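# Clip both heat sinks onto their power modules

## Task

Each of the two heat sinks already rests on its power module; lock each one down with that module's spring clip until the clip snaps closed. When finished, both heat sinks must still sit on their studs and both modules must lie flat on the table.

## Robot and tools

Robot: two six-joint arms, left_arm and right_arm, each ending in a sixteen-motor four-digit hand (index, middle, ring, thumb). The right arm has a right hand; the left arm has a mirror-image left hand. Calibrated bases in the scene frame: left_arm at (-0.013, +0.512, +0.049) m and right_arm at (-0.020, -0.353, +0.049) m, both nearly unrotated.

Scene frame: origin at table-top height, midway between the nominal bases. +z is up, +x points out over the table, and +y points toward the left arm. Image left and right do not match these names. Positions, orientations (quat_wxyz), targets and velocities in results are all in this frame. Reported hand-point positions can be a few centimetres off.

Hand point axes, right hand: +z runs along the straight fingers toward the tips, +y points out of the palm face, and +x points across the palm away from the thumb. On the left hand +x points toward the thumb. Straight fingertips reach about 0.156 m past the hand point. A rigid mast sticks out near the wrist on the palm side and can strike things.

execute_actions(actions, cameras): actions is a list of actions. Each action is up to 15 rows, one per 1/30 s step. If fewer rows are given, the last row is held for the remaining steps. Every row has 48 numbers, each in [-1, 1], covering both arms, always in this order:
- left dx, dy, dz, rx, ry, rz
- 16 left hand motor goals
- left current_limit, left speed
- the same 24 numbers for the right arm.

The six pose numbers are an offset, not a pose. They count from that arm's Hand target as it stood when the action began, along the scene axes. Every row counts from that same start, not from the previous row. 1.0 means 0.6 m or 180 degrees. rx, ry, rz form one rotation vector about the Hand target position. Sending six zeros re-asks for the current Hand target.

Hand motor order in every row and in every result list: index_mcp, index_abd, index_pip, index_dip, middle_mcp, middle_abd, middle_pip, middle_dip, ring_mcp, ring_abd, ring_pip, ring_dip, thumb_cmc, thumb_axl, thumb_mcp, thumb_ipl. These are absolute goal angles scaled between each hinge's stops. Toward -1 a finger's _mcp, _pip and _dip curl it toward the palm. The straight values are about mcp +0.75, abd 0, pip +0.58, dip +0.70. For the thumb, cmc -1 swings it in front of the palm (straight +0.71), axl rolls it (straight +0.68), and mcp and ipl bend it (straight +0.23 and +0.17).

current_limit maps -1 to +1 onto 0 to 550 mA; it starts at +0.4. speed sets the goal slew rate to (speed+1)/2 of 8.5 rad/s; it starts at -0.6. A zero in a hand column is a real goal. To leave a hand alone, echo back its hand_goal, hand_current_limit and hand_speed.

move(target, speed, blend, stop_force, zero, blocking, cameras): moves each hand point in a straight line. target is one 48-number row laid out as above, or a list of up to 15 such rows. All offsets count from the Hand targets at the move's start, not from the previous target. speed is in m/s, from 0.002 to 3.6, default 0.25; turning is capped at twice that in rad/s. blend, in metres, rounds corners between list targets. stop_force, from 3 to 120 N, ends an arm's path when its wrist sensor feels that much push against the motion. Use it slowly for touching down, and leave it out when pulling away from a contact. zero (default true) re-zeroes before the move. blocking=false returns early and cannot be used with stop_force. A move lasts at most 10 s.

The move: line reports the ending (done, off_target, moving, held, fault) and limits (paced means the pose was clipped, held means steps were withheld). An arm counts as done within 3 mm and 2 degrees. Neither done nor off_target says anything about contact.

wait(seconds 0 to 10, cameras): let time pass while the arms hold.

stop(cameras): brake a running move.

zoom_image(camera, region [x0, y0, x1, y1] pixels, at most 504 by 504): magnify part of the latest image. camera is one of cam_high, cam_low, cam_left_wrist, cam_right_wrist, all 672x504.

zero_wrist_force(arm): re-zero that arm's force/torque sensor.

read_manual(section): returns licence texts only.

finished_scene(scene): ends the scene for good.

Results:
- Hand target: the last commanded pose after clipping. The hand often rests a little short of it.
- Joint positions, torques and velocities.
- Wrist force and torque in the end-effector's own axes, plus a peak line.
- hand_goal, hand_measured, hand_current_ma, and hand_state (moving, goal, blocked, overload).
- Lines such as MOTOR HOT, HAND FAULT or fault stops.
Camera images appear only if requested or if actions is empty.

Control limits: orientation commands are clipped to within 32 degrees of the measured orientation on each step. Joints move at most 3.14 rad/s.

Avoid:
- Net force on an arm around 150 N, or joint contact torque at its limit (24.3 N m on wrist joints). Either stops the arm for 10 s. The arms are stiff, so aiming even slightly past a firm surface can trigger this.
- Fast impacts.
- Arm-to-arm contact, including one hand squeezing the other's fingers. This can fail the scene.
- Hand motors held at 495 mA or more for 5 s; they shut down.
- Motor overheating from long pushes or a stretched-out arm.
- Paths passing close to an arm's own base.
- Dropping parts, letting go of moving parts, or knocking anything off the table, which fails the task.
Press only as hard as clicking a clip shut needs, then back off.

Each tool is called after "Request:" by a JSON object that holds its "op" and its "data".

## Session

Request:
{"op": "execute_actions", "data": {"actions": []}}

Scene clock: 0.00 s.
left_arm: end_effector_position=(+0.2936, +0.2452, +0.3427) hand_goal=(+0.754, +0.000, +0.576, +0.696, +0.754, +0.000, +0.576, +0.696, +0.754, +0.000, +0.576, +0.696, +0.714, +0.678, +0.226, +0.168) hand_measured=(+0.754, +0.000, +0.576, +0.696, +0.754, +0.000, +0.576, +0.696, +0.754, +0.000, +0.576, +0.696, +0.714, +0.678, +0.226, +0.168) hand_current_ma=(+0, +0, +0, +0, +0, +0, +0, +0, +0, +0, +0, +0, +0, +0, +0, +0) hand_state=(goal, goal, goal, goal, goal, goal, goal, goal, goal, goal, goal, goal, goal, goal, goal, goal) hand_current_limit=0.40 hand_speed=-0.60 end_effector_quat_wxyz=(+0.207, +0.283, +0.850, +0.394) | right_arm: end_effector_position=(+0.7481, -0.3886, +0.2124) hand_goal=(+0.754, +0.000, +0.576, +0.696, +0.754, +0.000, +0.576, +0.696, +0.754, +0.000, +0.576, +0.696, +0.714, +0.678, +0.226, +0.168) hand_measured=(+0.754, +0.000, +0.576, +0.696, +0.754, +0.000, +0.576, +0.696, +0.754, +0.000, +0.576, +0.696, +0.714, +0.678, +0.226, +0.168) hand_current_ma=(+0, +0, +0, +0, +0, +0, +0, +0, +0, +0, +0, +0, +0, +0, +0, +0) hand_state=(goal, goal, goal, goal, goal, goal, goal, goal, goal, goal, goal, goal, goal, goal, goal, goal) hand_current_limit=0.40 hand_speed=-0.60 end_effector_quat_wxyz=(-0.213, +0.649, -0.112, +0.722)
Joint positions: left_arm=[2.173 -1.638 -2.04 -1.211 2.481 -1.956] | right_arm=[-0.197 -0.687 1.738 -4.336 -1.208 2.081]
Joint velocities: within noise
Joint torques (N m): no reading
Motor temperatures (°C): left_arm=[23 27 21 34 30 29] | right_arm=[27 26 24 32 38 29]
Wrist force (N): no reading
Wrist torque (N m): no reading
Wrist force, peak (N): no reading
Hand target: left_arm +0.2936, +0.2452, +0.3427; +0.207, +0.283, +0.850, +0.394 | right_arm +0.7481, -0.3886, +0.2124; -0.213, +0.649, -0.112, +0.722

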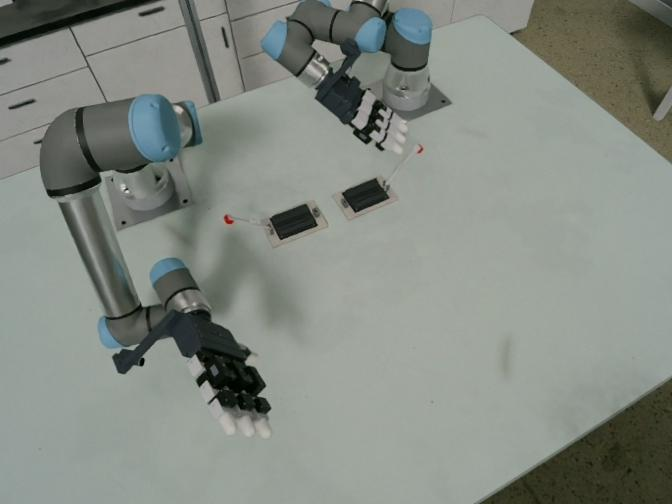

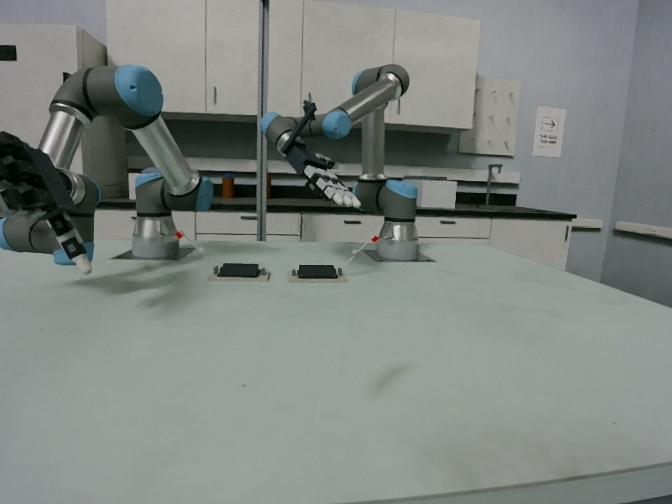

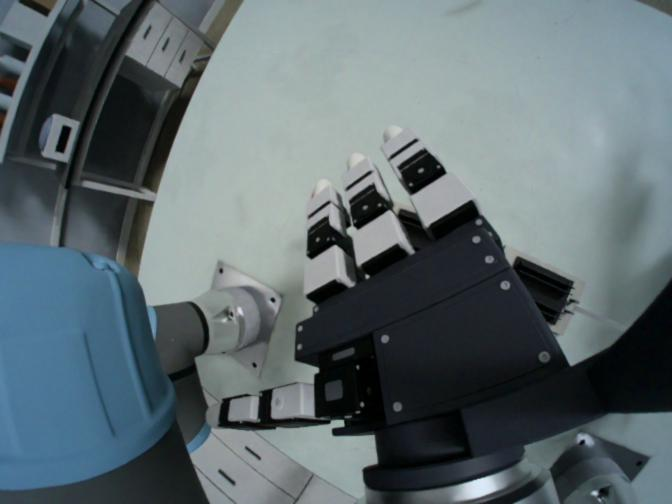

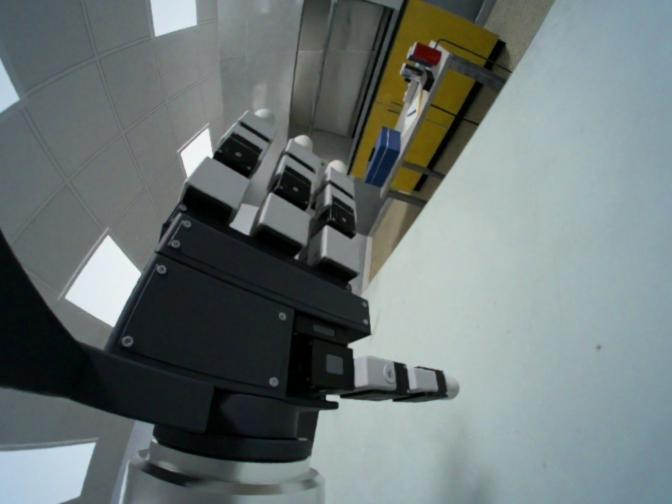

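Request:
{"op": "zoom_image", "data": {"camera": "cam_high", "region": [210, 130, 430, 260]}}

Request:
{"op": "zoom_image", "data": {"camera": "cam_high", "region": [215, 190, 335, 260]}}

Request:
{"op": "zoom_image", "data": {"camera": "cam_high", "region": [325, 135, 435, 225]}}

Request:
{"op": "zoom_image", "data": {"camera": "cam_low", "region": [165, 220, 285, 290]}}

Request:
{"op": "zoom_image", "data": {"camera": "cam_low", "region": [275, 220, 395, 290]}}

Request:
{"op": "zoom_image", "data": {"camera": "cam_left_wrist", "region": [480, 220, 672, 370]}}

Scaled by 2.291 from the camera's 672x504 image, which has a finer 960x720 frame.

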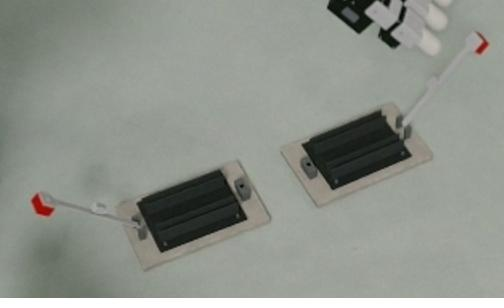

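Scaled by 4.200 from the camera's 672x504 image, which has a finer 960x720 frame.

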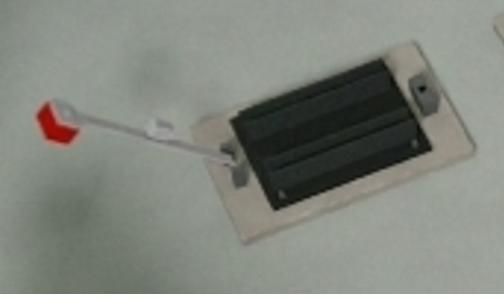

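Scaled by 4.582 from the camera's 672x504 image, which has a finer 960x720 frame.

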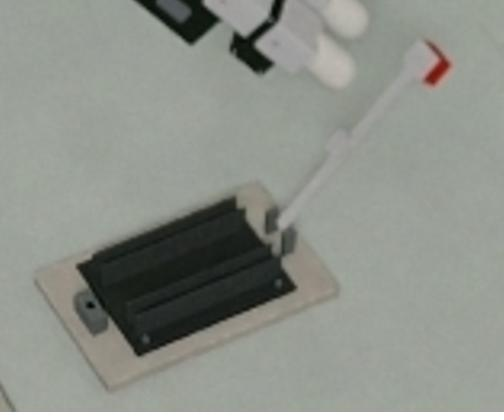

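Scaled by 4.200 from the camera's 672x504 image, which has a finer 960x720 frame.

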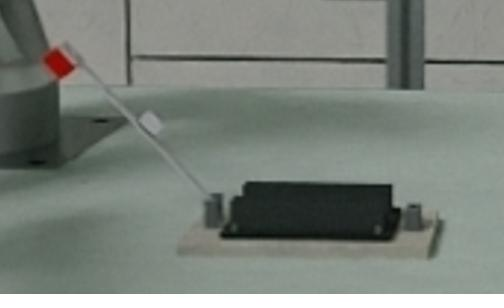

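Scaled by 4.200 from the camera's 672x504 image, which has a finer 960x720 frame.

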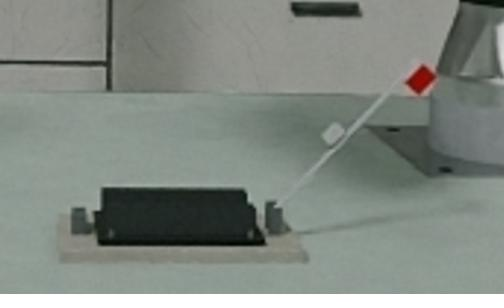

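Scaled by 2.625 from the camera's 672x504 image, which has a finer 960x720 frame.

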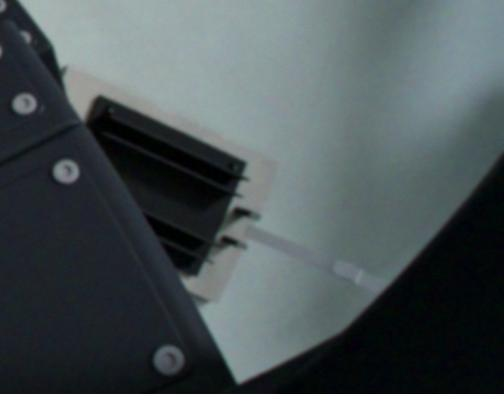

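Request:
{"op": "zoom_image", "data": {"camera": "cam_high", "region": [340, 40, 460, 130]}}

Request:
{"op": "zoom_image", "data": {"camera": "cam_high", "region": [90, 150, 210, 240]}}

Request:
{"op": "zoom_image", "data": {"camera": "cam_high", "region": [170, 350, 290, 440]}}

Request:
{"op": "zoom_image", "data": {"camera": "cam_high", "region": [310, 70, 430, 160]}}

Request:
{"op": "zoom_image", "data": {"camera": "cam_low", "region": [0, 60, 240, 280]}}

Request:
{"op": "zoom_image", "data": {"camera": "cam_low", "region": [250, 60, 450, 280]}}

Scaled by 4.200 from the camera's 672x504 image, which has a finer 960x720 frame.

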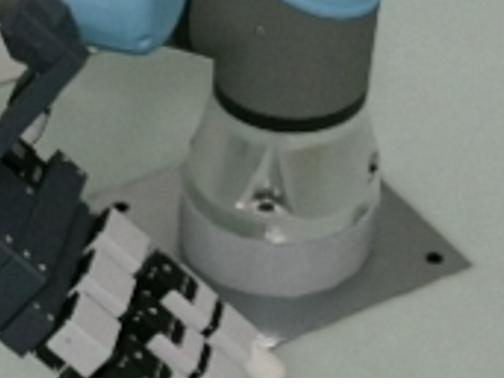

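Scaled by 4.200 from the camera's 672x504 image, which has a finer 960x720 frame.

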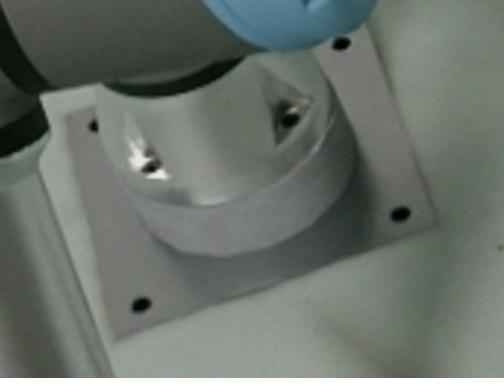

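Scaled by 4.200 from the camera's 672x504 image, which has a finer 960x720 frame.

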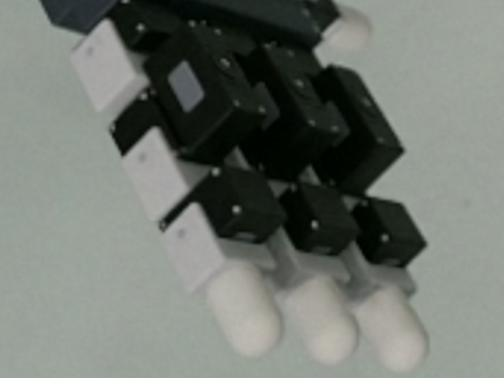

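Scaled by 4.200 from the camera's 672x504 image, which has a finer 960x720 frame.

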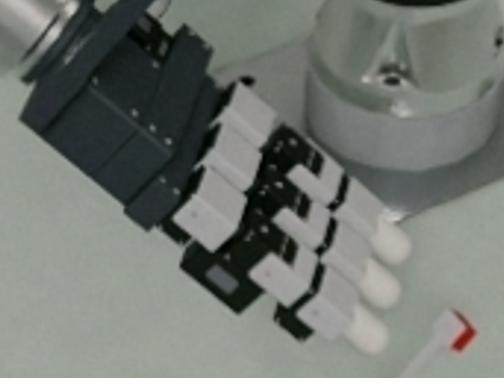

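Scaled by 2.100 from the camera's 672x504 image, which has a finer 960x720 frame.

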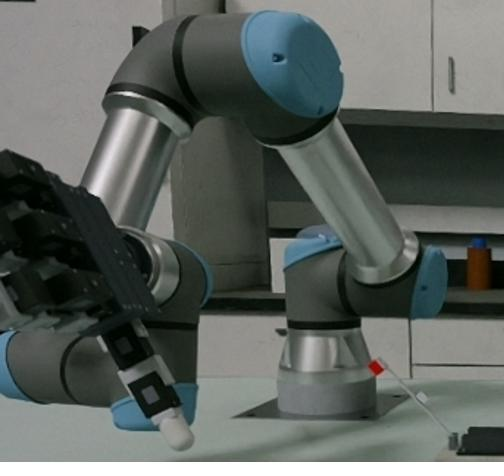

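Scaled by 2.291 from the camera's 672x504 image, which has a finer 960x720 frame.

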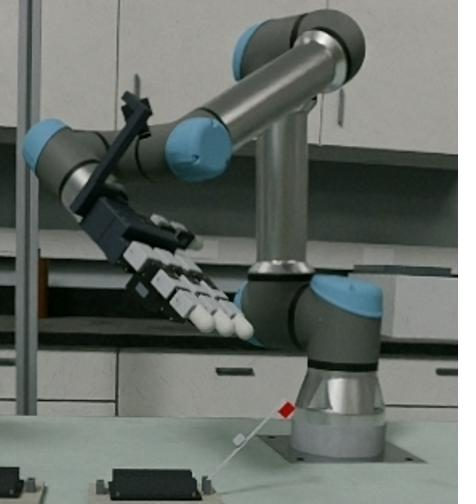

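Request:
{"op": "move", "data": {"target": [[-0.0227,0.3847,0.0288,-0.2643,0.1388,0.1897,-0.2055,0,-0.737,-0.174,0.754,0,0.576,0.696,-0.2055,0,-0.737,-0.174,0.714,0.678,0.226,0.168,0.4,-0.6,-0.4968,0.0477,0.246,-0.1541,0.5223,0.081,-0.2055,0,-0.737,-0.174,0.754,0,0.576,0.696,-0.2055,0,-0.737,-0.174,0.714,0.678,0.226,0.168,0.4,-0.6],[-0.0227,0.3847,0.0288,-0.2643,0.1388,0.1897,-0.2055,0,-0.737,-0.174,0.754,0,0.576,0.696,-0.2055,0,-0.737,-0.174,0.714,0.678,0.226,0.168,0.4,-0.6,-0.7968,0.071,0.13,-0.1541,0.5223,0.081,-0.2055,0,-0.737,-0.174,0.754,0,0.576,0.696,-0.2055,0,-0.737,-0.174,0.714,0.678,0.226,0.168,0.4,-0.6]], "blend": 0.05, "speed": 0.25, "cameras": ["all"]}}

Scene clock: 244.17 s.
left_arm: end_effector_position=(+0.2800, +0.4760, +0.3600) hand_goal=(-0.206, +0.000, -0.736, -0.174, +0.754, +0.000, +0.576, +0.696, -0.206, +0.000, -0.736, -0.174, +0.714, +0.678, +0.226, +0.168) hand_measured=(-0.192, +0.000, -0.734, -0.172, +0.756, +0.000, +0.576, +0.696, -0.188, +0.000, -0.734, -0.172, +0.716, +0.678, +0.224, +0.168) hand_current_ma=(+30, +0, +2, +2, +1, +0, +1, +0, +38, +0, +2, +3, +3, -1, -3, +0) hand_state=(goal, goal, goal, goal, goal, goal, goal, goal, goal, goal, goal, goal, goal, goal, goal, goal) hand_current_limit=0.40 hand_speed=-0.60 end_effector_quat_wxyz=(+0.000, +0.000, +1.000, +0.000) | right_arm: end_effector_position=(+0.2701, -0.3460, +0.2904) hand_goal=(-0.206, +0.000, -0.736, -0.174, +0.754, +0.000, +0.576, +0.696, -0.206, +0.000, -0.736, -0.174, +0.714, +0.678, +0.226, +0.168) hand_measured=(-0.200, +0.002, -0.732, -0.172, +0.752, +0.002, +0.576, +0.696, -0.200, +0.002, -0.732, -0.172, +0.712, +0.678, +0.224, +0.168) hand_current_ma=(+22, +3, +15, +9, -8, +3, +2, +0, +24, +3, +15, +8, -7, -3, -12, -1) hand_state=(goal, goal, goal, goal, goal, goal, goal, goal, goal, goal, goal, goal, goal, goal, goal, goal) hand_current_limit=0.40 hand_speed=-0.60 end_effector_quat_wxyz=(+0.000, +1.000, -0.001, +0.000)
Joint positions: left_arm=[3.154 -1.132 -2.027 -1.554 1.57 -1.532] | right_arm=[-0.082 -2.029 2.216 -1.758 -1.571 1.437]
Joint torques (N m): left_arm=[10.22 12.24 31.43 0.24 -3.1 1.41] | right_arm=[-6.14 -8.49 -15.38 0.16 1.38 -1.58]
Wrist force (N): left_arm=[-0.2 0.0 0.2] | right_arm=[-3.3 -0.6 -3.8]
Wrist torque (N m): left_arm=[0.00 0.04 -0.19] | right_arm=[0.53 0.74 -0.29]
Wrist force, peak (N): left_arm=[0.6 0.4 0.1] | right_arm=[-3.8 -0.5 -4.1]
Hand target: left_arm +0.2800, +0.4760, +0.3600; +0.000, +0.000, +1.000, +0.000 | right_arm +0.2700, -0.3460, +0.2904; +0.000, +1.000, -0.001, +0.000
Off the commanded pose: left_arm 0.000 m, 0 deg | right_arm 0.000 m, 0 deg.
move: done

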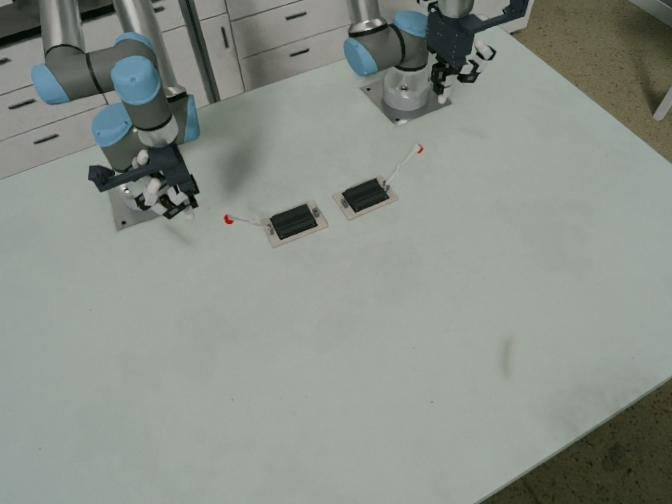

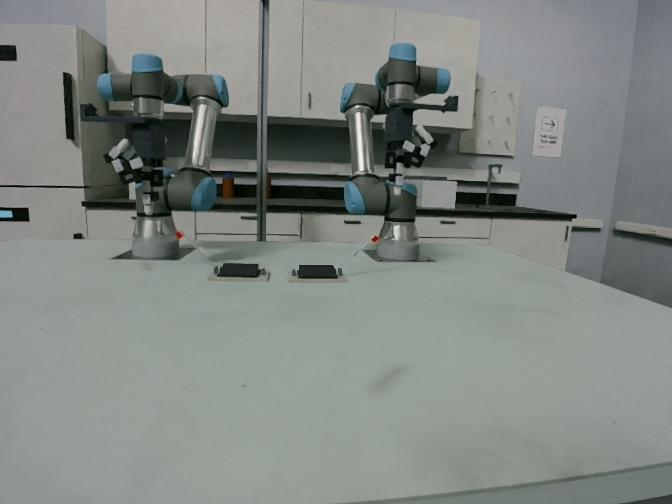

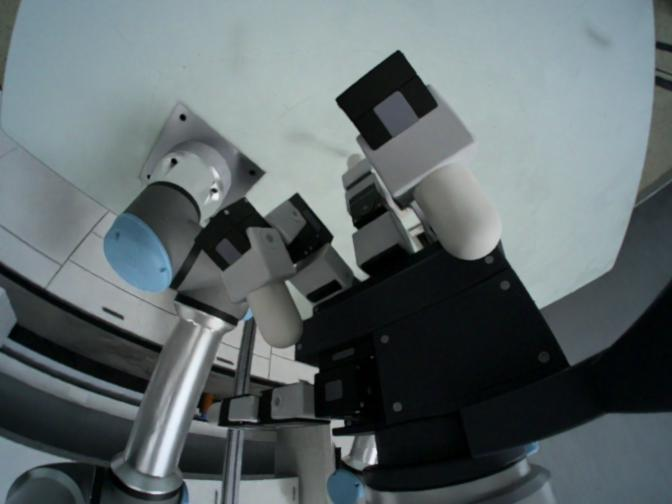

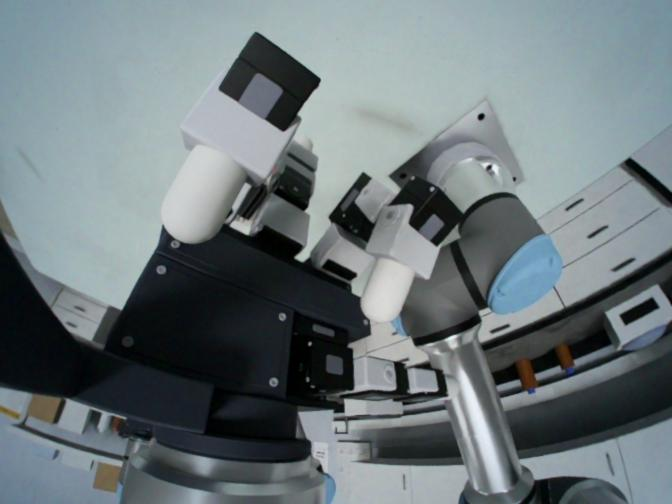

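Request:
{"op": "zoom_image", "data": {"camera": "cam_high", "region": [120, 140, 240, 230]}}

Request:
{"op": "zoom_image", "data": {"camera": "cam_high", "region": [220, 190, 340, 250]}}

Request:
{"op": "zoom_image", "data": {"camera": "cam_low", "region": [120, 190, 280, 290]}}

Request:
{"op": "zoom_image", "data": {"camera": "cam_low", "region": [200, 250, 280, 290]}}

Request:
{"op": "zoom_image", "data": {"camera": "cam_low", "region": [280, 225, 390, 290]}}

Scaled by 4.200 from the camera's 672x504 image, which has a finer 960x720 frame.

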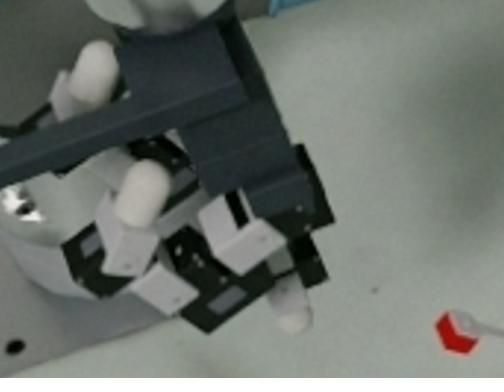

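Scaled by 4.200 from the camera's 672x504 image, which has a finer 960x720 frame.

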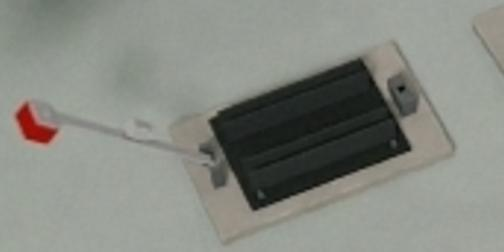

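Scaled by 3.150 from the camera's 672x504 image, which has a finer 960x720 frame.

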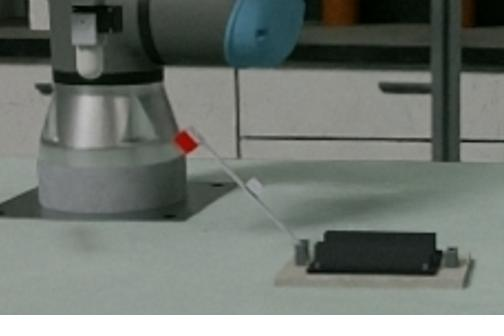

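Scaled by 6.300 from the camera's 672x504 image, which has a finer 960x720 frame.

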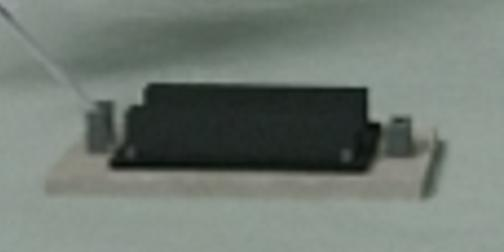

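Scaled by 4.582 from the camera's 672x504 image, which has a finer 960x720 frame.

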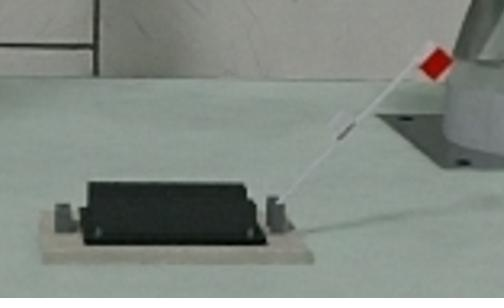

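Request:
{"op": "move", "data": {"target": [0,0,0,0,0,0,-0.2055,0,-0.737,-0.174,0.754,0,0.576,0.696,-0.2055,0,-0.737,-0.174,0.714,0.678,0.226,0.168,0.4,-0.6,0.0083,0.0733,-0.114,0,0,0,-0.2055,0,-0.737,-0.174,0.754,0,0.576,0.696,-0.2055,0,-0.737,-0.174,0.714,0.678,0.226,0.168,0.4,-0.6], "speed": 0.15, "cameras": ["cam_high","cam_low","cam_right_wrist"]}}

Request:
{"op": "zoom_image", "data": {"camera": "cam_high", "region": [160, 170, 280, 260]}}

Request:
{"op": "zoom_image", "data": {"camera": "cam_low", "region": [130, 200, 250, 290]}}

Request:
{"op": "zoom_image", "data": {"camera": "cam_right_wrist", "region": [200, 60, 420, 260]}}

Scene clock: 319.17 s.
left_arm: end_effector_position=(+0.2800, +0.4760, +0.3600) hand_goal=(-0.206, +0.000, -0.736, -0.174, +0.754, +0.000, +0.576, +0.696, -0.206, +0.000, -0.736, -0.174, +0.714, +0.678, +0.226, +0.168) hand_measured=(-0.192, +0.000, -0.734, -0.172, +0.756, +0.000, +0.576, +0.696, -0.188, +0.000, -0.734, -0.172, +0.716, +0.678, +0.224, +0.168) hand_current_ma=(+30, +0, +2, +2, +1, +0, +1, +0, +38, +0, +2, +3, +3, -1, -3, +0) hand_state=(goal, goal, goal, goal, goal, goal, goal, goal, goal, goal, goal, goal, goal, goal, goal, goal) hand_current_limit=0.40 hand_speed=-0.60 end_effector_quat_wxyz=(+0.000, +0.000, +1.000, +0.000) | right_arm: end_effector_position=(+0.2749, -0.3021, +0.2221) hand_goal=(-0.206, +0.000, -0.736, -0.174, +0.754, +0.000, +0.576, +0.696, -0.206, +0.000, -0.736, -0.174, +0.714, +0.678, +0.226, +0.168) hand_measured=(-0.200, +0.002, -0.732, -0.172, +0.752, +0.002, +0.576, +0.696, -0.200, +0.002, -0.732, -0.172, +0.712, +0.678, +0.224, +0.168) hand_current_ma=(+23, +3, +15, +9, -8, +3, +2, +0, +24, +3, +14, +8, -7, -3, -12, -1) hand_state=(goal, goal, goal, goal, goal, goal, goal, goal, goal, goal, goal, goal, goal, goal, goal, goal) hand_current_limit=0.40 hand_speed=-0.60 end_effector_quat_wxyz=(+0.000, +1.000, -0.001, +0.000)
Joint positions: left_arm=[3.154 -1.132 -2.027 -1.554 1.57 -1.532] | right_arm=[0.062 -1.903 2.328 -1.996 -1.571 1.58]
Joint torques (N m): left_arm=[10.08 12.21 31.56 0.13 -3.11 1.23] | right_arm=[8.3 0.88 -13.91 -4.1 -2.15 1.6]
Wrist force (N): left_arm=[-0.1 0.2 0.2] | right_arm=[-3.1 -0.2 -3.7]
Wrist torque (N m): left_arm=[0.03 0.03 -0.19] | right_arm=[0.58 0.69 -0.48]
Wrist force, peak (N): left_arm=[-0.3 0.2 0.4] | right_arm=[-3.4 0.0 -4.6]
Hand target: left_arm +0.2800, +0.4760, +0.3600; +0.000, +0.000, +1.000, +0.000 | right_arm +0.2750, -0.3020, +0.2220; +0.000, +1.000, -0.001, +0.000
Off the commanded pose: left_arm 0.000 m, 0 deg | right_arm 0.000 m, 0 deg.
move: done
Images, in order (width x height): cam_high 672x504, cam_low 672x504, cam_right_wrist 672x504.

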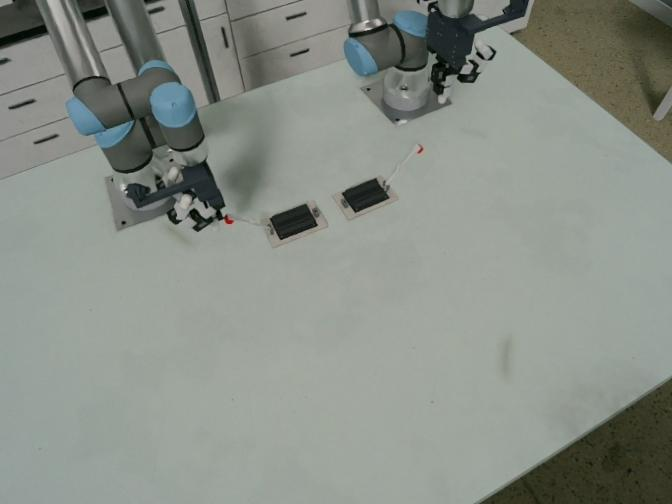

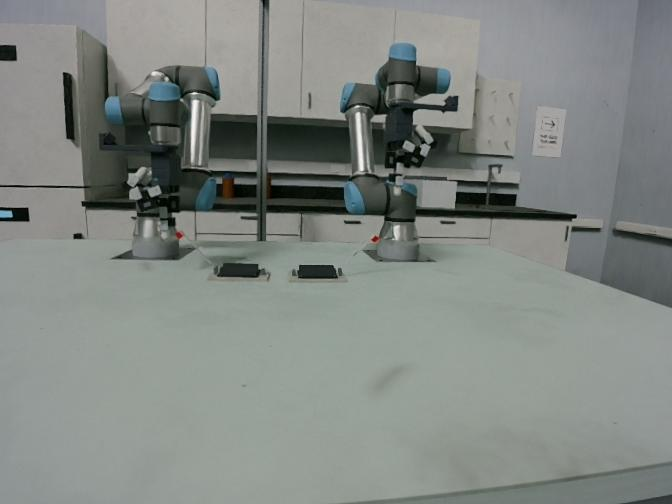

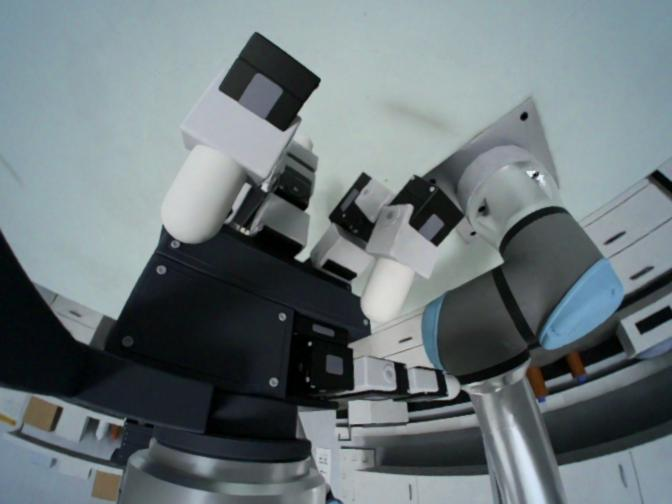

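Scaled by 4.200 from the camera's 672x504 image, which has a finer 960x720 frame.

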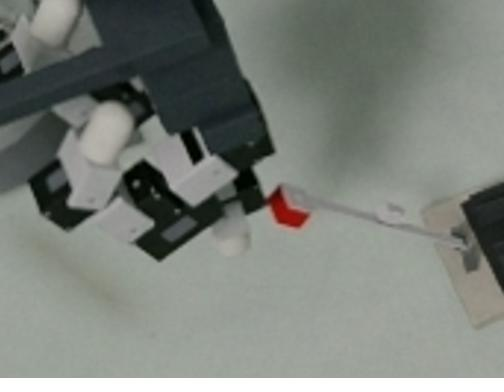

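Scaled by 4.200 from the camera's 672x504 image, which has a finer 960x720 frame.

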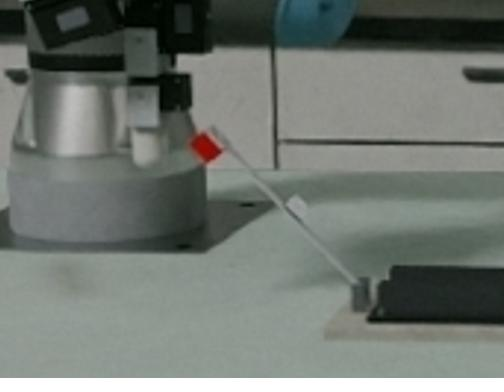

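Scaled by 2.291 from the camera's 672x504 image, which has a finer 960x720 frame.

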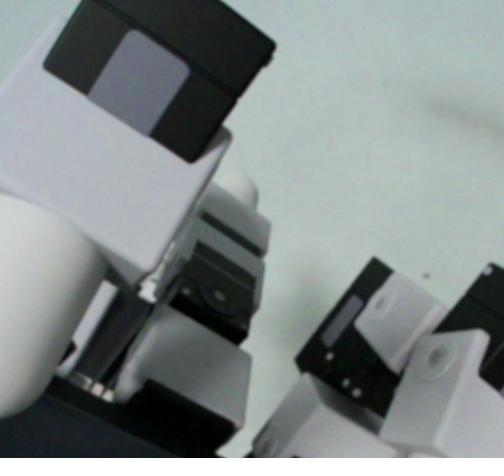

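Request:
{"op": "move", "data": {"target": [[0,0,0,0,0,0,-0.2055,0,-0.737,-0.174,0.754,0,0.576,0.696,-0.2055,0,-0.737,-0.174,0.714,0.678,0.226,0.168,0.4,-0.6,0.0022,0.0772,0.0233,0,0,0,-0.2055,0,-0.737,-0.174,0.754,0,0.576,0.696,-0.2055,0,-0.737,-0.174,0.714,0.678,0.226,0.168,0.4,-0.6],[0,0,0,0,0,0,-0.2055,0,-0.737,-0.174,0.754,0,0.576,0.696,-0.2055,0,-0.737,-0.174,0.714,0.678,0.226,0.168,0.4,-0.6,0.005,0.1063,0.0445,0,0,0,-0.2055,0,-0.737,-0.174,0.754,0,0.576,0.696,-0.2055,0,-0.737,-0.174,0.714,0.678,0.226,0.168,0.4,-0.6],[0,0,0,0,0,0,-0.2055,0,-0.737,-0.174,0.754,0,0.576,0.696,-0.2055,0,-0.737,-0.174,0.714,0.678,0.226,0.168,0.4,-0.6,0.0067,0.1387,0.0602,0,0,0,-0.2055,0,-0.737,-0.174,0.754,0,0.576,0.696,-0.2055,0,-0.737,-0.174,0.714,0.678,0.226,0.168,0.4,-0.6]], "speed": 0.08, "blend": 0.008, "stop_force": 15, "cameras": ["cam_high","cam_low"]}}

Request:
{"op": "zoom_image", "data": {"camera": "cam_high", "region": [190, 170, 310, 260]}}

Request:
{"op": "zoom_image", "data": {"camera": "cam_low", "region": [140, 200, 260, 290]}}

Scene clock: 369.23 s.
left_arm: end_effector_position=(+0.2800, +0.4760, +0.3600) hand_goal=(-0.206, +0.000, -0.736, -0.174, +0.754, +0.000, +0.576, +0.696, -0.206, +0.000, -0.736, -0.174, +0.714, +0.678, +0.226, +0.168) hand_measured=(-0.192, +0.000, -0.734, -0.172, +0.756, +0.000, +0.576, +0.696, -0.188, +0.000, -0.734, -0.172, +0.716, +0.678, +0.224, +0.168) hand_current_ma=(+30, +0, +2, +2, +1, +0, +1, +0, +38, +0, +2, +3, +3, -1, -3, +0) hand_state=(goal, goal, goal, goal, goal, goal, goal, goal, goal, goal, goal, goal, goal, goal, goal, goal) hand_current_limit=0.40 hand_speed=-0.60 end_effector_quat_wxyz=(+0.000, +0.000, +1.000, +0.000) | right_arm: end_effector_position=(+0.2790, -0.2188, +0.2582) hand_goal=(-0.206, +0.000, -0.736, -0.174, +0.754, +0.000, +0.576, +0.696, -0.206, +0.000, -0.736, -0.174, +0.714, +0.678, +0.226, +0.168) hand_measured=(-0.200, +0.002, -0.732, -0.172, +0.742, +0.002, +0.570, +0.694, -0.200, +0.002, -0.732, -0.172, +0.712, +0.678, +0.224, +0.168) hand_current_ma=(+23, +3, +14, +9, -51, +3, -21, -3, +24, +3, +14, +8, -7, -3, -12, -1) hand_state=(goal, goal, goal, goal, goal, goal, goal, goal, goal, goal, goal, goal, goal, goal, goal, goal) hand_current_limit=0.40 hand_speed=-0.60 end_effector_quat_wxyz=(+0.000, +1.000, -0.001, +0.000)
Joint positions: left_arm=[3.154 -1.132 -2.027 -1.554 1.57 -1.532] | right_arm=[0.303 -1.813 2.169 -1.927 -1.571 1.821]
Joint torques (N m): left_arm=[9.66 11.45 31.54 0.28 -3.08 1.22] | right_arm=[7.63 -3.15 -26.08 0.26 -2 1.49]
Wrist force (N): left_arm=[-0.2 -0.2 0.0] | right_arm=[-3.4 -0.2 -3.4]
Wrist torque (N m): left_arm=[-0.01 0.05 -0.19] | right_arm=[0.54 0.70 -0.48]
Wrist force, peak (N): left_arm=[-0.2 -0.2 0.4] | right_arm=[-3.2 0.4 -4.0]
Hand target: left_arm +0.2800, +0.4760, +0.3600; +0.000, +0.000, +1.000, +0.000 | right_arm +0.2790, -0.2188, +0.2582; +0.000, +1.000, -0.001, +0.000
Off the commanded pose: left_arm 0.000 m, 0 deg | right_arm 0.000 m, 0 deg.
move: done
Images, in order (width x height): cam_high 672x504, cam_low 672x504.

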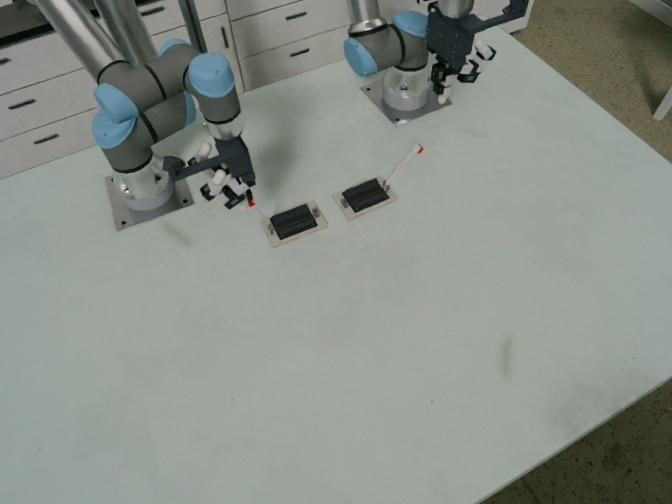

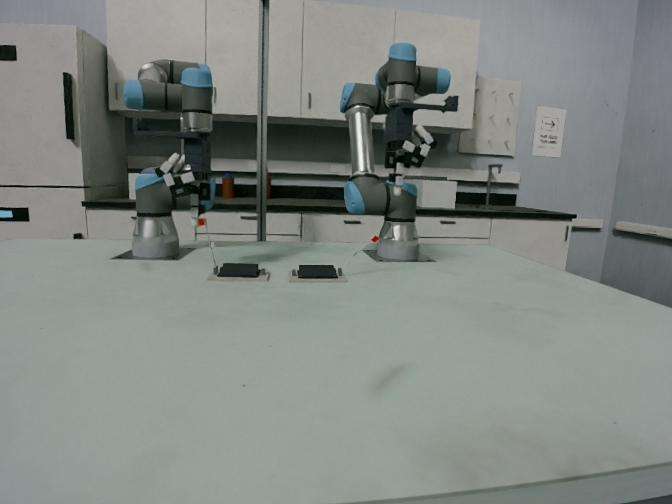

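Scaled by 4.200 from the camera's 672x504 image, which has a finer 960x720 frame.

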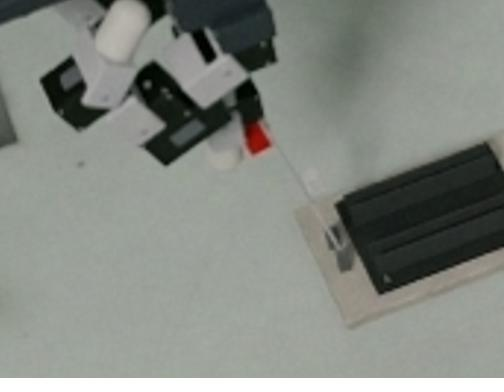

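Scaled by 4.200 from the camera's 672x504 image, which has a finer 960x720 frame.

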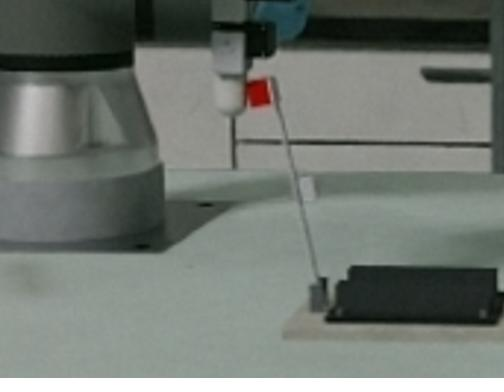

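Request:
{"op": "move", "data": {"target": [[0,0,0,0,0,0,-0.2055,0,-0.737,-0.174,0.754,0,0.576,0.696,-0.2055,0,-0.737,-0.174,0.714,0.678,0.226,0.168,0.4,-0.6,0.0017,0.0343,0.0098,0,0,0,-0.2055,0,-0.737,-0.174,0.754,0,0.576,0.696,-0.2055,0,-0.737,-0.174,0.714,0.678,0.226,0.168,0.4,-0.6],[0,0,0,0,0,0,-0.2055,0,-0.737,-0.174,0.754,0,0.576,0.696,-0.2055,0,-0.737,-0.174,0.714,0.678,0.226,0.168,0.4,-0.6,0.0025,0.07,0.0137,0,0,0,-0.2055,0,-0.737,-0.174,0.754,0,0.576,0.696,-0.2055,0,-0.737,-0.174,0.714,0.678,0.226,0.168,0.4,-0.6],[0,0,0,0,0,0,-0.2055,0,-0.737,-0.174,0.754,0,0.576,0.696,-0.2055,0,-0.737,-0.174,0.714,0.678,0.226,0.168,0.4,-0.6,0.0033,0.1057,0.011,0,0,0,-0.2055,0,-0.737,-0.174,0.754,0,0.576,0.696,-0.2055,0,-0.737,-0.174,0.714,0.678,0.226,0.168,0.4,-0.6]], "speed": 0.08, "blend": 0.008, "stop_force": 15, "cameras": ["cam_high","cam_low"]}}

Request:
{"op": "zoom_image", "data": {"camera": "cam_high", "region": [210, 160, 330, 250]}}

Request:
{"op": "zoom_image", "data": {"camera": "cam_low", "region": [160, 200, 280, 290]}}

Scene clock: 391.57 s.
left_arm: end_effector_position=(+0.2800, +0.4760, +0.3600) hand_goal=(-0.206, +0.000, -0.736, -0.174, +0.754, +0.000, +0.576, +0.696, -0.206, +0.000, -0.736, -0.174, +0.714, +0.678, +0.226, +0.168) hand_measured=(-0.192, +0.000, -0.734, -0.172, +0.756, +0.000, +0.576, +0.696, -0.188, +0.000, -0.734, -0.172, +0.716, +0.678, +0.224, +0.168) hand_current_ma=(+30, +0, +2, +2, +1, +0, +1, +0, +38, +0, +2, +3, +3, -1, -3, +0) hand_state=(goal, goal, goal, goal, goal, goal, goal, goal, goal, goal, goal, goal, goal, goal, goal, goal) hand_current_limit=0.40 hand_speed=-0.60 end_effector_quat_wxyz=(+0.000, +0.000, +1.000, +0.000) | right_arm: end_effector_position=(+0.2810, -0.1554, +0.2648) hand_goal=(-0.206, +0.000, -0.736, -0.174, +0.754, +0.000, +0.576, +0.696, -0.206, +0.000, -0.736, -0.174, +0.714, +0.678, +0.226, +0.168) hand_measured=(-0.200, +0.002, -0.732, -0.172, +0.742, +0.002, +0.570, +0.694, -0.200, +0.002, -0.732, -0.172, +0.712, +0.678, +0.224, +0.168) hand_current_ma=(+23, +3, +14, +9, -51, +3, -21, -3, +24, +3, +14, +8, -7, -3, -12, -1) hand_state=(goal, goal, goal, goal, goal, goal, goal, goal, goal, goal, goal, goal, goal, goal, goal, goal) hand_current_limit=0.40 hand_speed=-0.60 end_effector_quat_wxyz=(+0.000, +1.000, -0.001, +0.000)
Joint positions: left_arm=[3.154 -1.132 -2.027 -1.554 1.57 -1.532] | right_arm=[0.457 -1.709 2.07 -1.931 -1.571 1.975]
Joint torques (N m): left_arm=[9.43 11.22 31.73 0.32 -3.07 1.17] | right_arm=[7.05 -6.72 -27.05 -4.41 -1.96 1.63]
Wrist force (N): left_arm=[0.0 0.0 0.3] | right_arm=[-3.3 -0.1 -3.9]
Wrist torque (N m): left_arm=[-0.01 0.02 -0.18] | right_arm=[0.61 0.69 -0.45]
Wrist force, peak (N): left_arm=[-0.3 0.3 -0.1] | right_arm=[-3.8 0.0 -4.0]
Hand target: left_arm +0.2800, +0.4760, +0.3600; +0.000, +0.000, +1.000, +0.000 | right_arm +0.2810, -0.1554, +0.2648; +0.000, +1.000, -0.001, +0.000
Off the commanded pose: left_arm 0.000 m, 0 deg | right_arm 0.000 m, 0 deg.
move: done
Images, in order (width x height): cam_high 672x504, cam_low 672x504.

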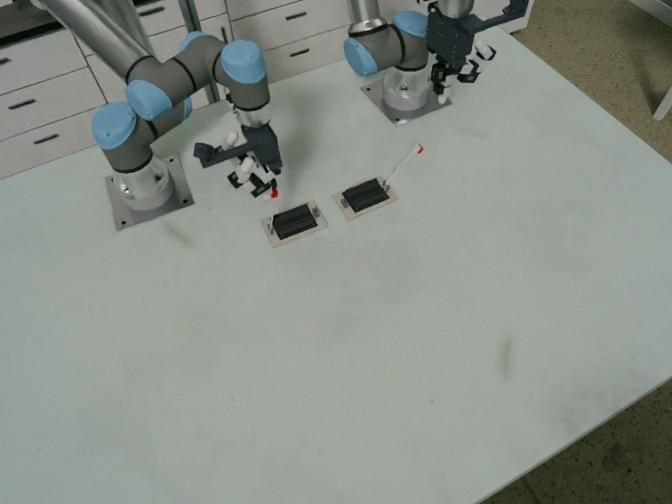

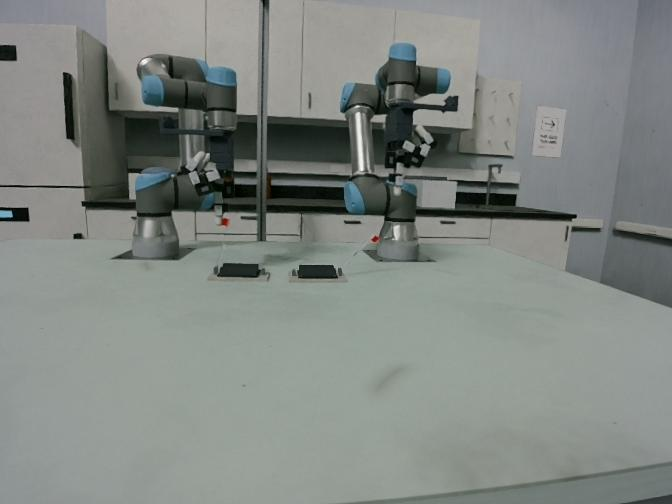

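Scaled by 4.200 from the camera's 672x504 image, which has a finer 960x720 frame.

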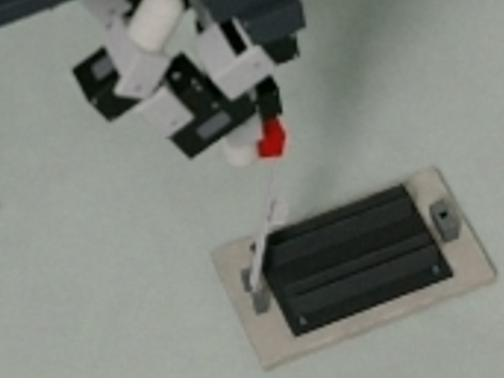

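Scaled by 4.200 from the camera's 672x504 image, which has a finer 960x720 frame.

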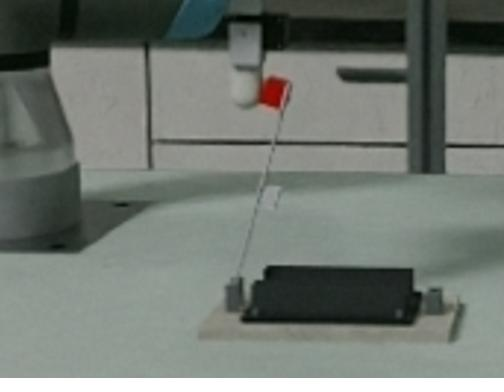

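Request:
{"op": "move", "data": {"target": [[0,0,0,0,0,0,-0.2055,0,-0.737,-0.174,0.754,0,0.576,0.696,-0.2055,0,-0.737,-0.174,0.714,0.678,0.226,0.168,0.4,-0.6,0.001,0.0347,-0.0085,0,0,0,-0.2055,0,-0.737,-0.174,0.754,0,0.576,0.696,-0.2055,0,-0.737,-0.174,0.714,0.678,0.226,0.168,0.4,-0.6],[0,0,0,0,0,0,-0.2055,0,-0.737,-0.174,0.754,0,0.576,0.696,-0.2055,0,-0.737,-0.174,0.714,0.678,0.226,0.168,0.4,-0.6,0.002,0.0675,-0.0232,0,0,0,-0.2055,0,-0.737,-0.174,0.754,0,0.576,0.696,-0.2055,0,-0.737,-0.174,0.714,0.678,0.226,0.168,0.4,-0.6],[0,0,0,0,0,0,-0.2055,0,-0.737,-0.174,0.754,0,0.576,0.696,-0.2055,0,-0.737,-0.174,0.714,0.678,0.226,0.168,0.4,-0.6,0.003,0.0972,-0.0432,0,0,0,-0.2055,0,-0.737,-0.174,0.754,0,0.576,0.696,-0.2055,0,-0.737,-0.174,0.714,0.678,0.226,0.168,0.4,-0.6],[0,0,0,0,0,0,-0.2055,0,-0.737,-0.174,0.754,0,0.576,0.696,-0.2055,0,-0.737,-0.174,0.714,0.678,0.226,0.168,0.4,-0.6,0.0035,0.1228,-0.068,0,0,0,-0.2055,0,-0.737,-0.174,0.754,0,0.576,0.696,-0.2055,0,-0.737,-0.174,0.714,0.678,0.226,0.168,0.4,-0.6]], "speed": 0.08, "blend": 0.008, "stop_force": 15, "cameras": ["cam_high","cam_low","cam_right_wrist"]}}

Request:
{"op": "zoom_image", "data": {"camera": "cam_high", "region": [240, 160, 360, 250]}}

Request:
{"op": "zoom_image", "data": {"camera": "cam_low", "region": [190, 200, 310, 290]}}

Scene clock: 406.80 s.
left_arm: end_effector_position=(+0.2800, +0.4760, +0.3600) hand_goal=(-0.206, +0.000, -0.736, -0.174, +0.754, +0.000, +0.576, +0.696, -0.206, +0.000, -0.736, -0.174, +0.714, +0.678, +0.226, +0.168) hand_measured=(-0.192, +0.000, -0.734, -0.172, +0.756, +0.000, +0.576, +0.696, -0.188, +0.000, -0.734, -0.172, +0.716, +0.678, +0.224, +0.168) hand_current_ma=(+30, +0, +2, +2, +1, +0, +1, +0, +38, +0, +2, +3, +3, -1, -3, +0) hand_state=(goal, goal, goal, goal, goal, goal, goal, goal, goal, goal, goal, goal, goal, goal, goal, goal) hand_current_limit=0.40 hand_speed=-0.60 end_effector_quat_wxyz=(+0.000, +0.000, +1.000, +0.000) | right_arm: end_effector_position=(+0.2831, -0.0817, +0.2240) hand_goal=(-0.206, +0.000, -0.736, -0.174, +0.754, +0.000, +0.576, +0.696, -0.206, +0.000, -0.736, -0.174, +0.714, +0.678, +0.226, +0.168) hand_measured=(-0.200, +0.002, -0.732, -0.172, +0.742, +0.002, +0.570, +0.694, -0.200, +0.002, -0.732, -0.172, +0.712, +0.678, +0.224, +0.168) hand_current_ma=(+23, +3, +14, +9, -49, +3, -21, -3, +24, +3, +14, +8, -7, -3, -12, -1) hand_state=(goal, goal, goal, goal, goal, goal, goal, goal, goal, goal, goal, goal, goal, goal, goal, goal) hand_current_limit=0.40 hand_speed=-0.60 end_effector_quat_wxyz=(+0.000, +1.000, -0.001, +0.000)
Joint positions: left_arm=[3.154 -1.132 -2.027 -1.554 1.57 -1.532] | right_arm=[0.605 -1.531 2.016 -2.056 -1.571 2.123]
Joint torques (N m): left_arm=[9.49 12.09 31.13 0.33 -3.02 1.06] | right_arm=[7.92 -13.78 -25.96 -4.38 -1.92 1.54]
Wrist force (N): left_arm=[0.0 -0.1 0.3] | right_arm=[-3.4 -0.7 -4.2]
Wrist torque (N m): left_arm=[-0.02 0.02 -0.17] | right_arm=[0.55 0.72 -0.49]
Wrist force, peak (N): left_arm=[-0.5 -0.2 0.2] | right_arm=[-3.8 -0.1 -4.2]
Hand target: left_arm +0.2800, +0.4760, +0.3600; +0.000, +0.000, +1.000, +0.000 | right_arm +0.2831, -0.0817, +0.2240; +0.000, +1.000, -0.001, +0.000
Off the commanded pose: left_arm 0.000 m, 0 deg | right_arm 0.000 m, 0 deg.
move: done
Images, in order (width x height): cam_high 672x504, cam_low 672x504, cam_right_wrist 672x504.

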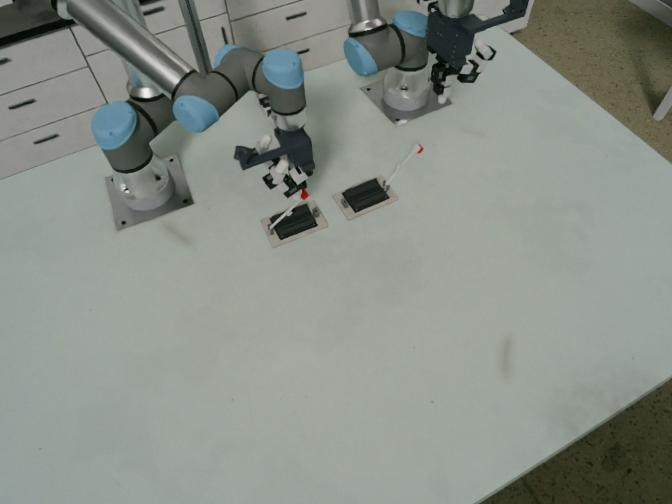

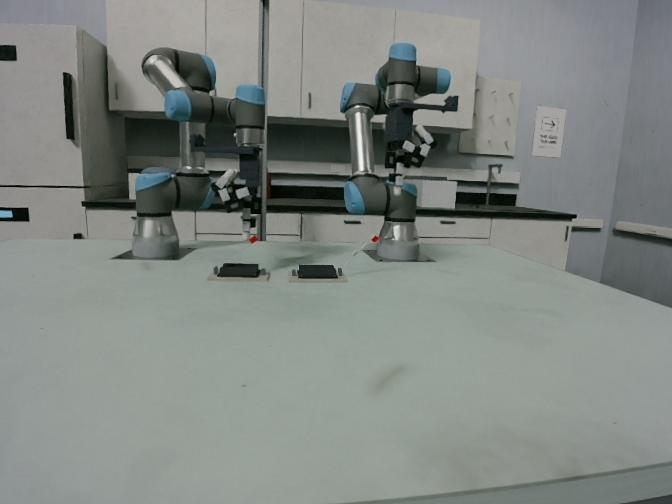

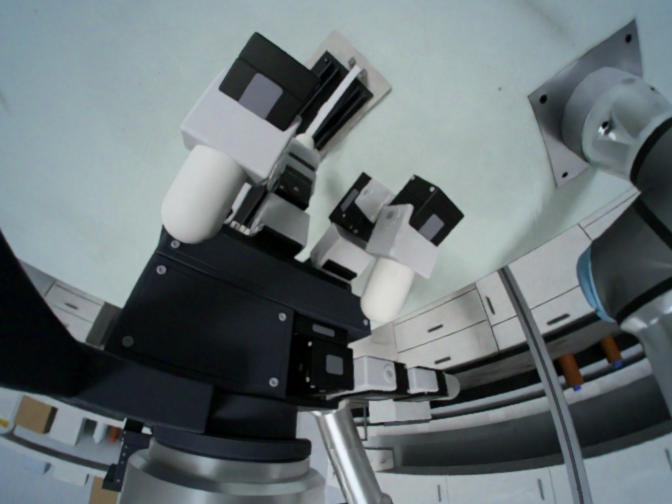

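Scaled by 4.200 from the camera's 672x504 image, which has a finer 960x720 frame.

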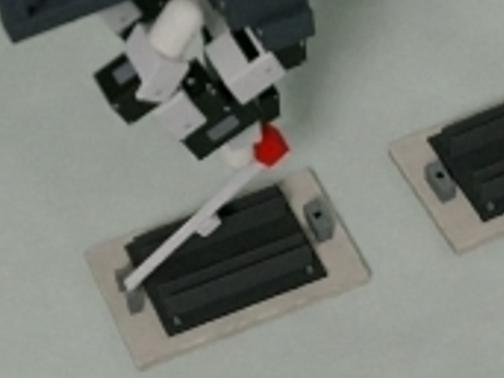

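Scaled by 4.200 from the camera's 672x504 image, which has a finer 960x720 frame.

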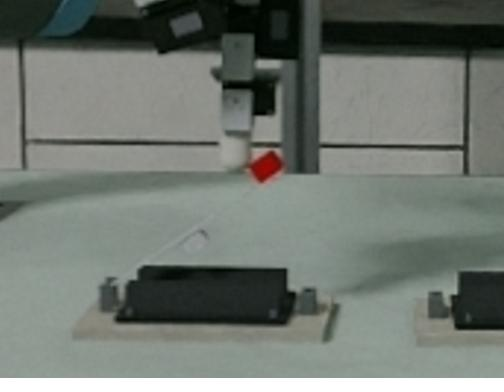

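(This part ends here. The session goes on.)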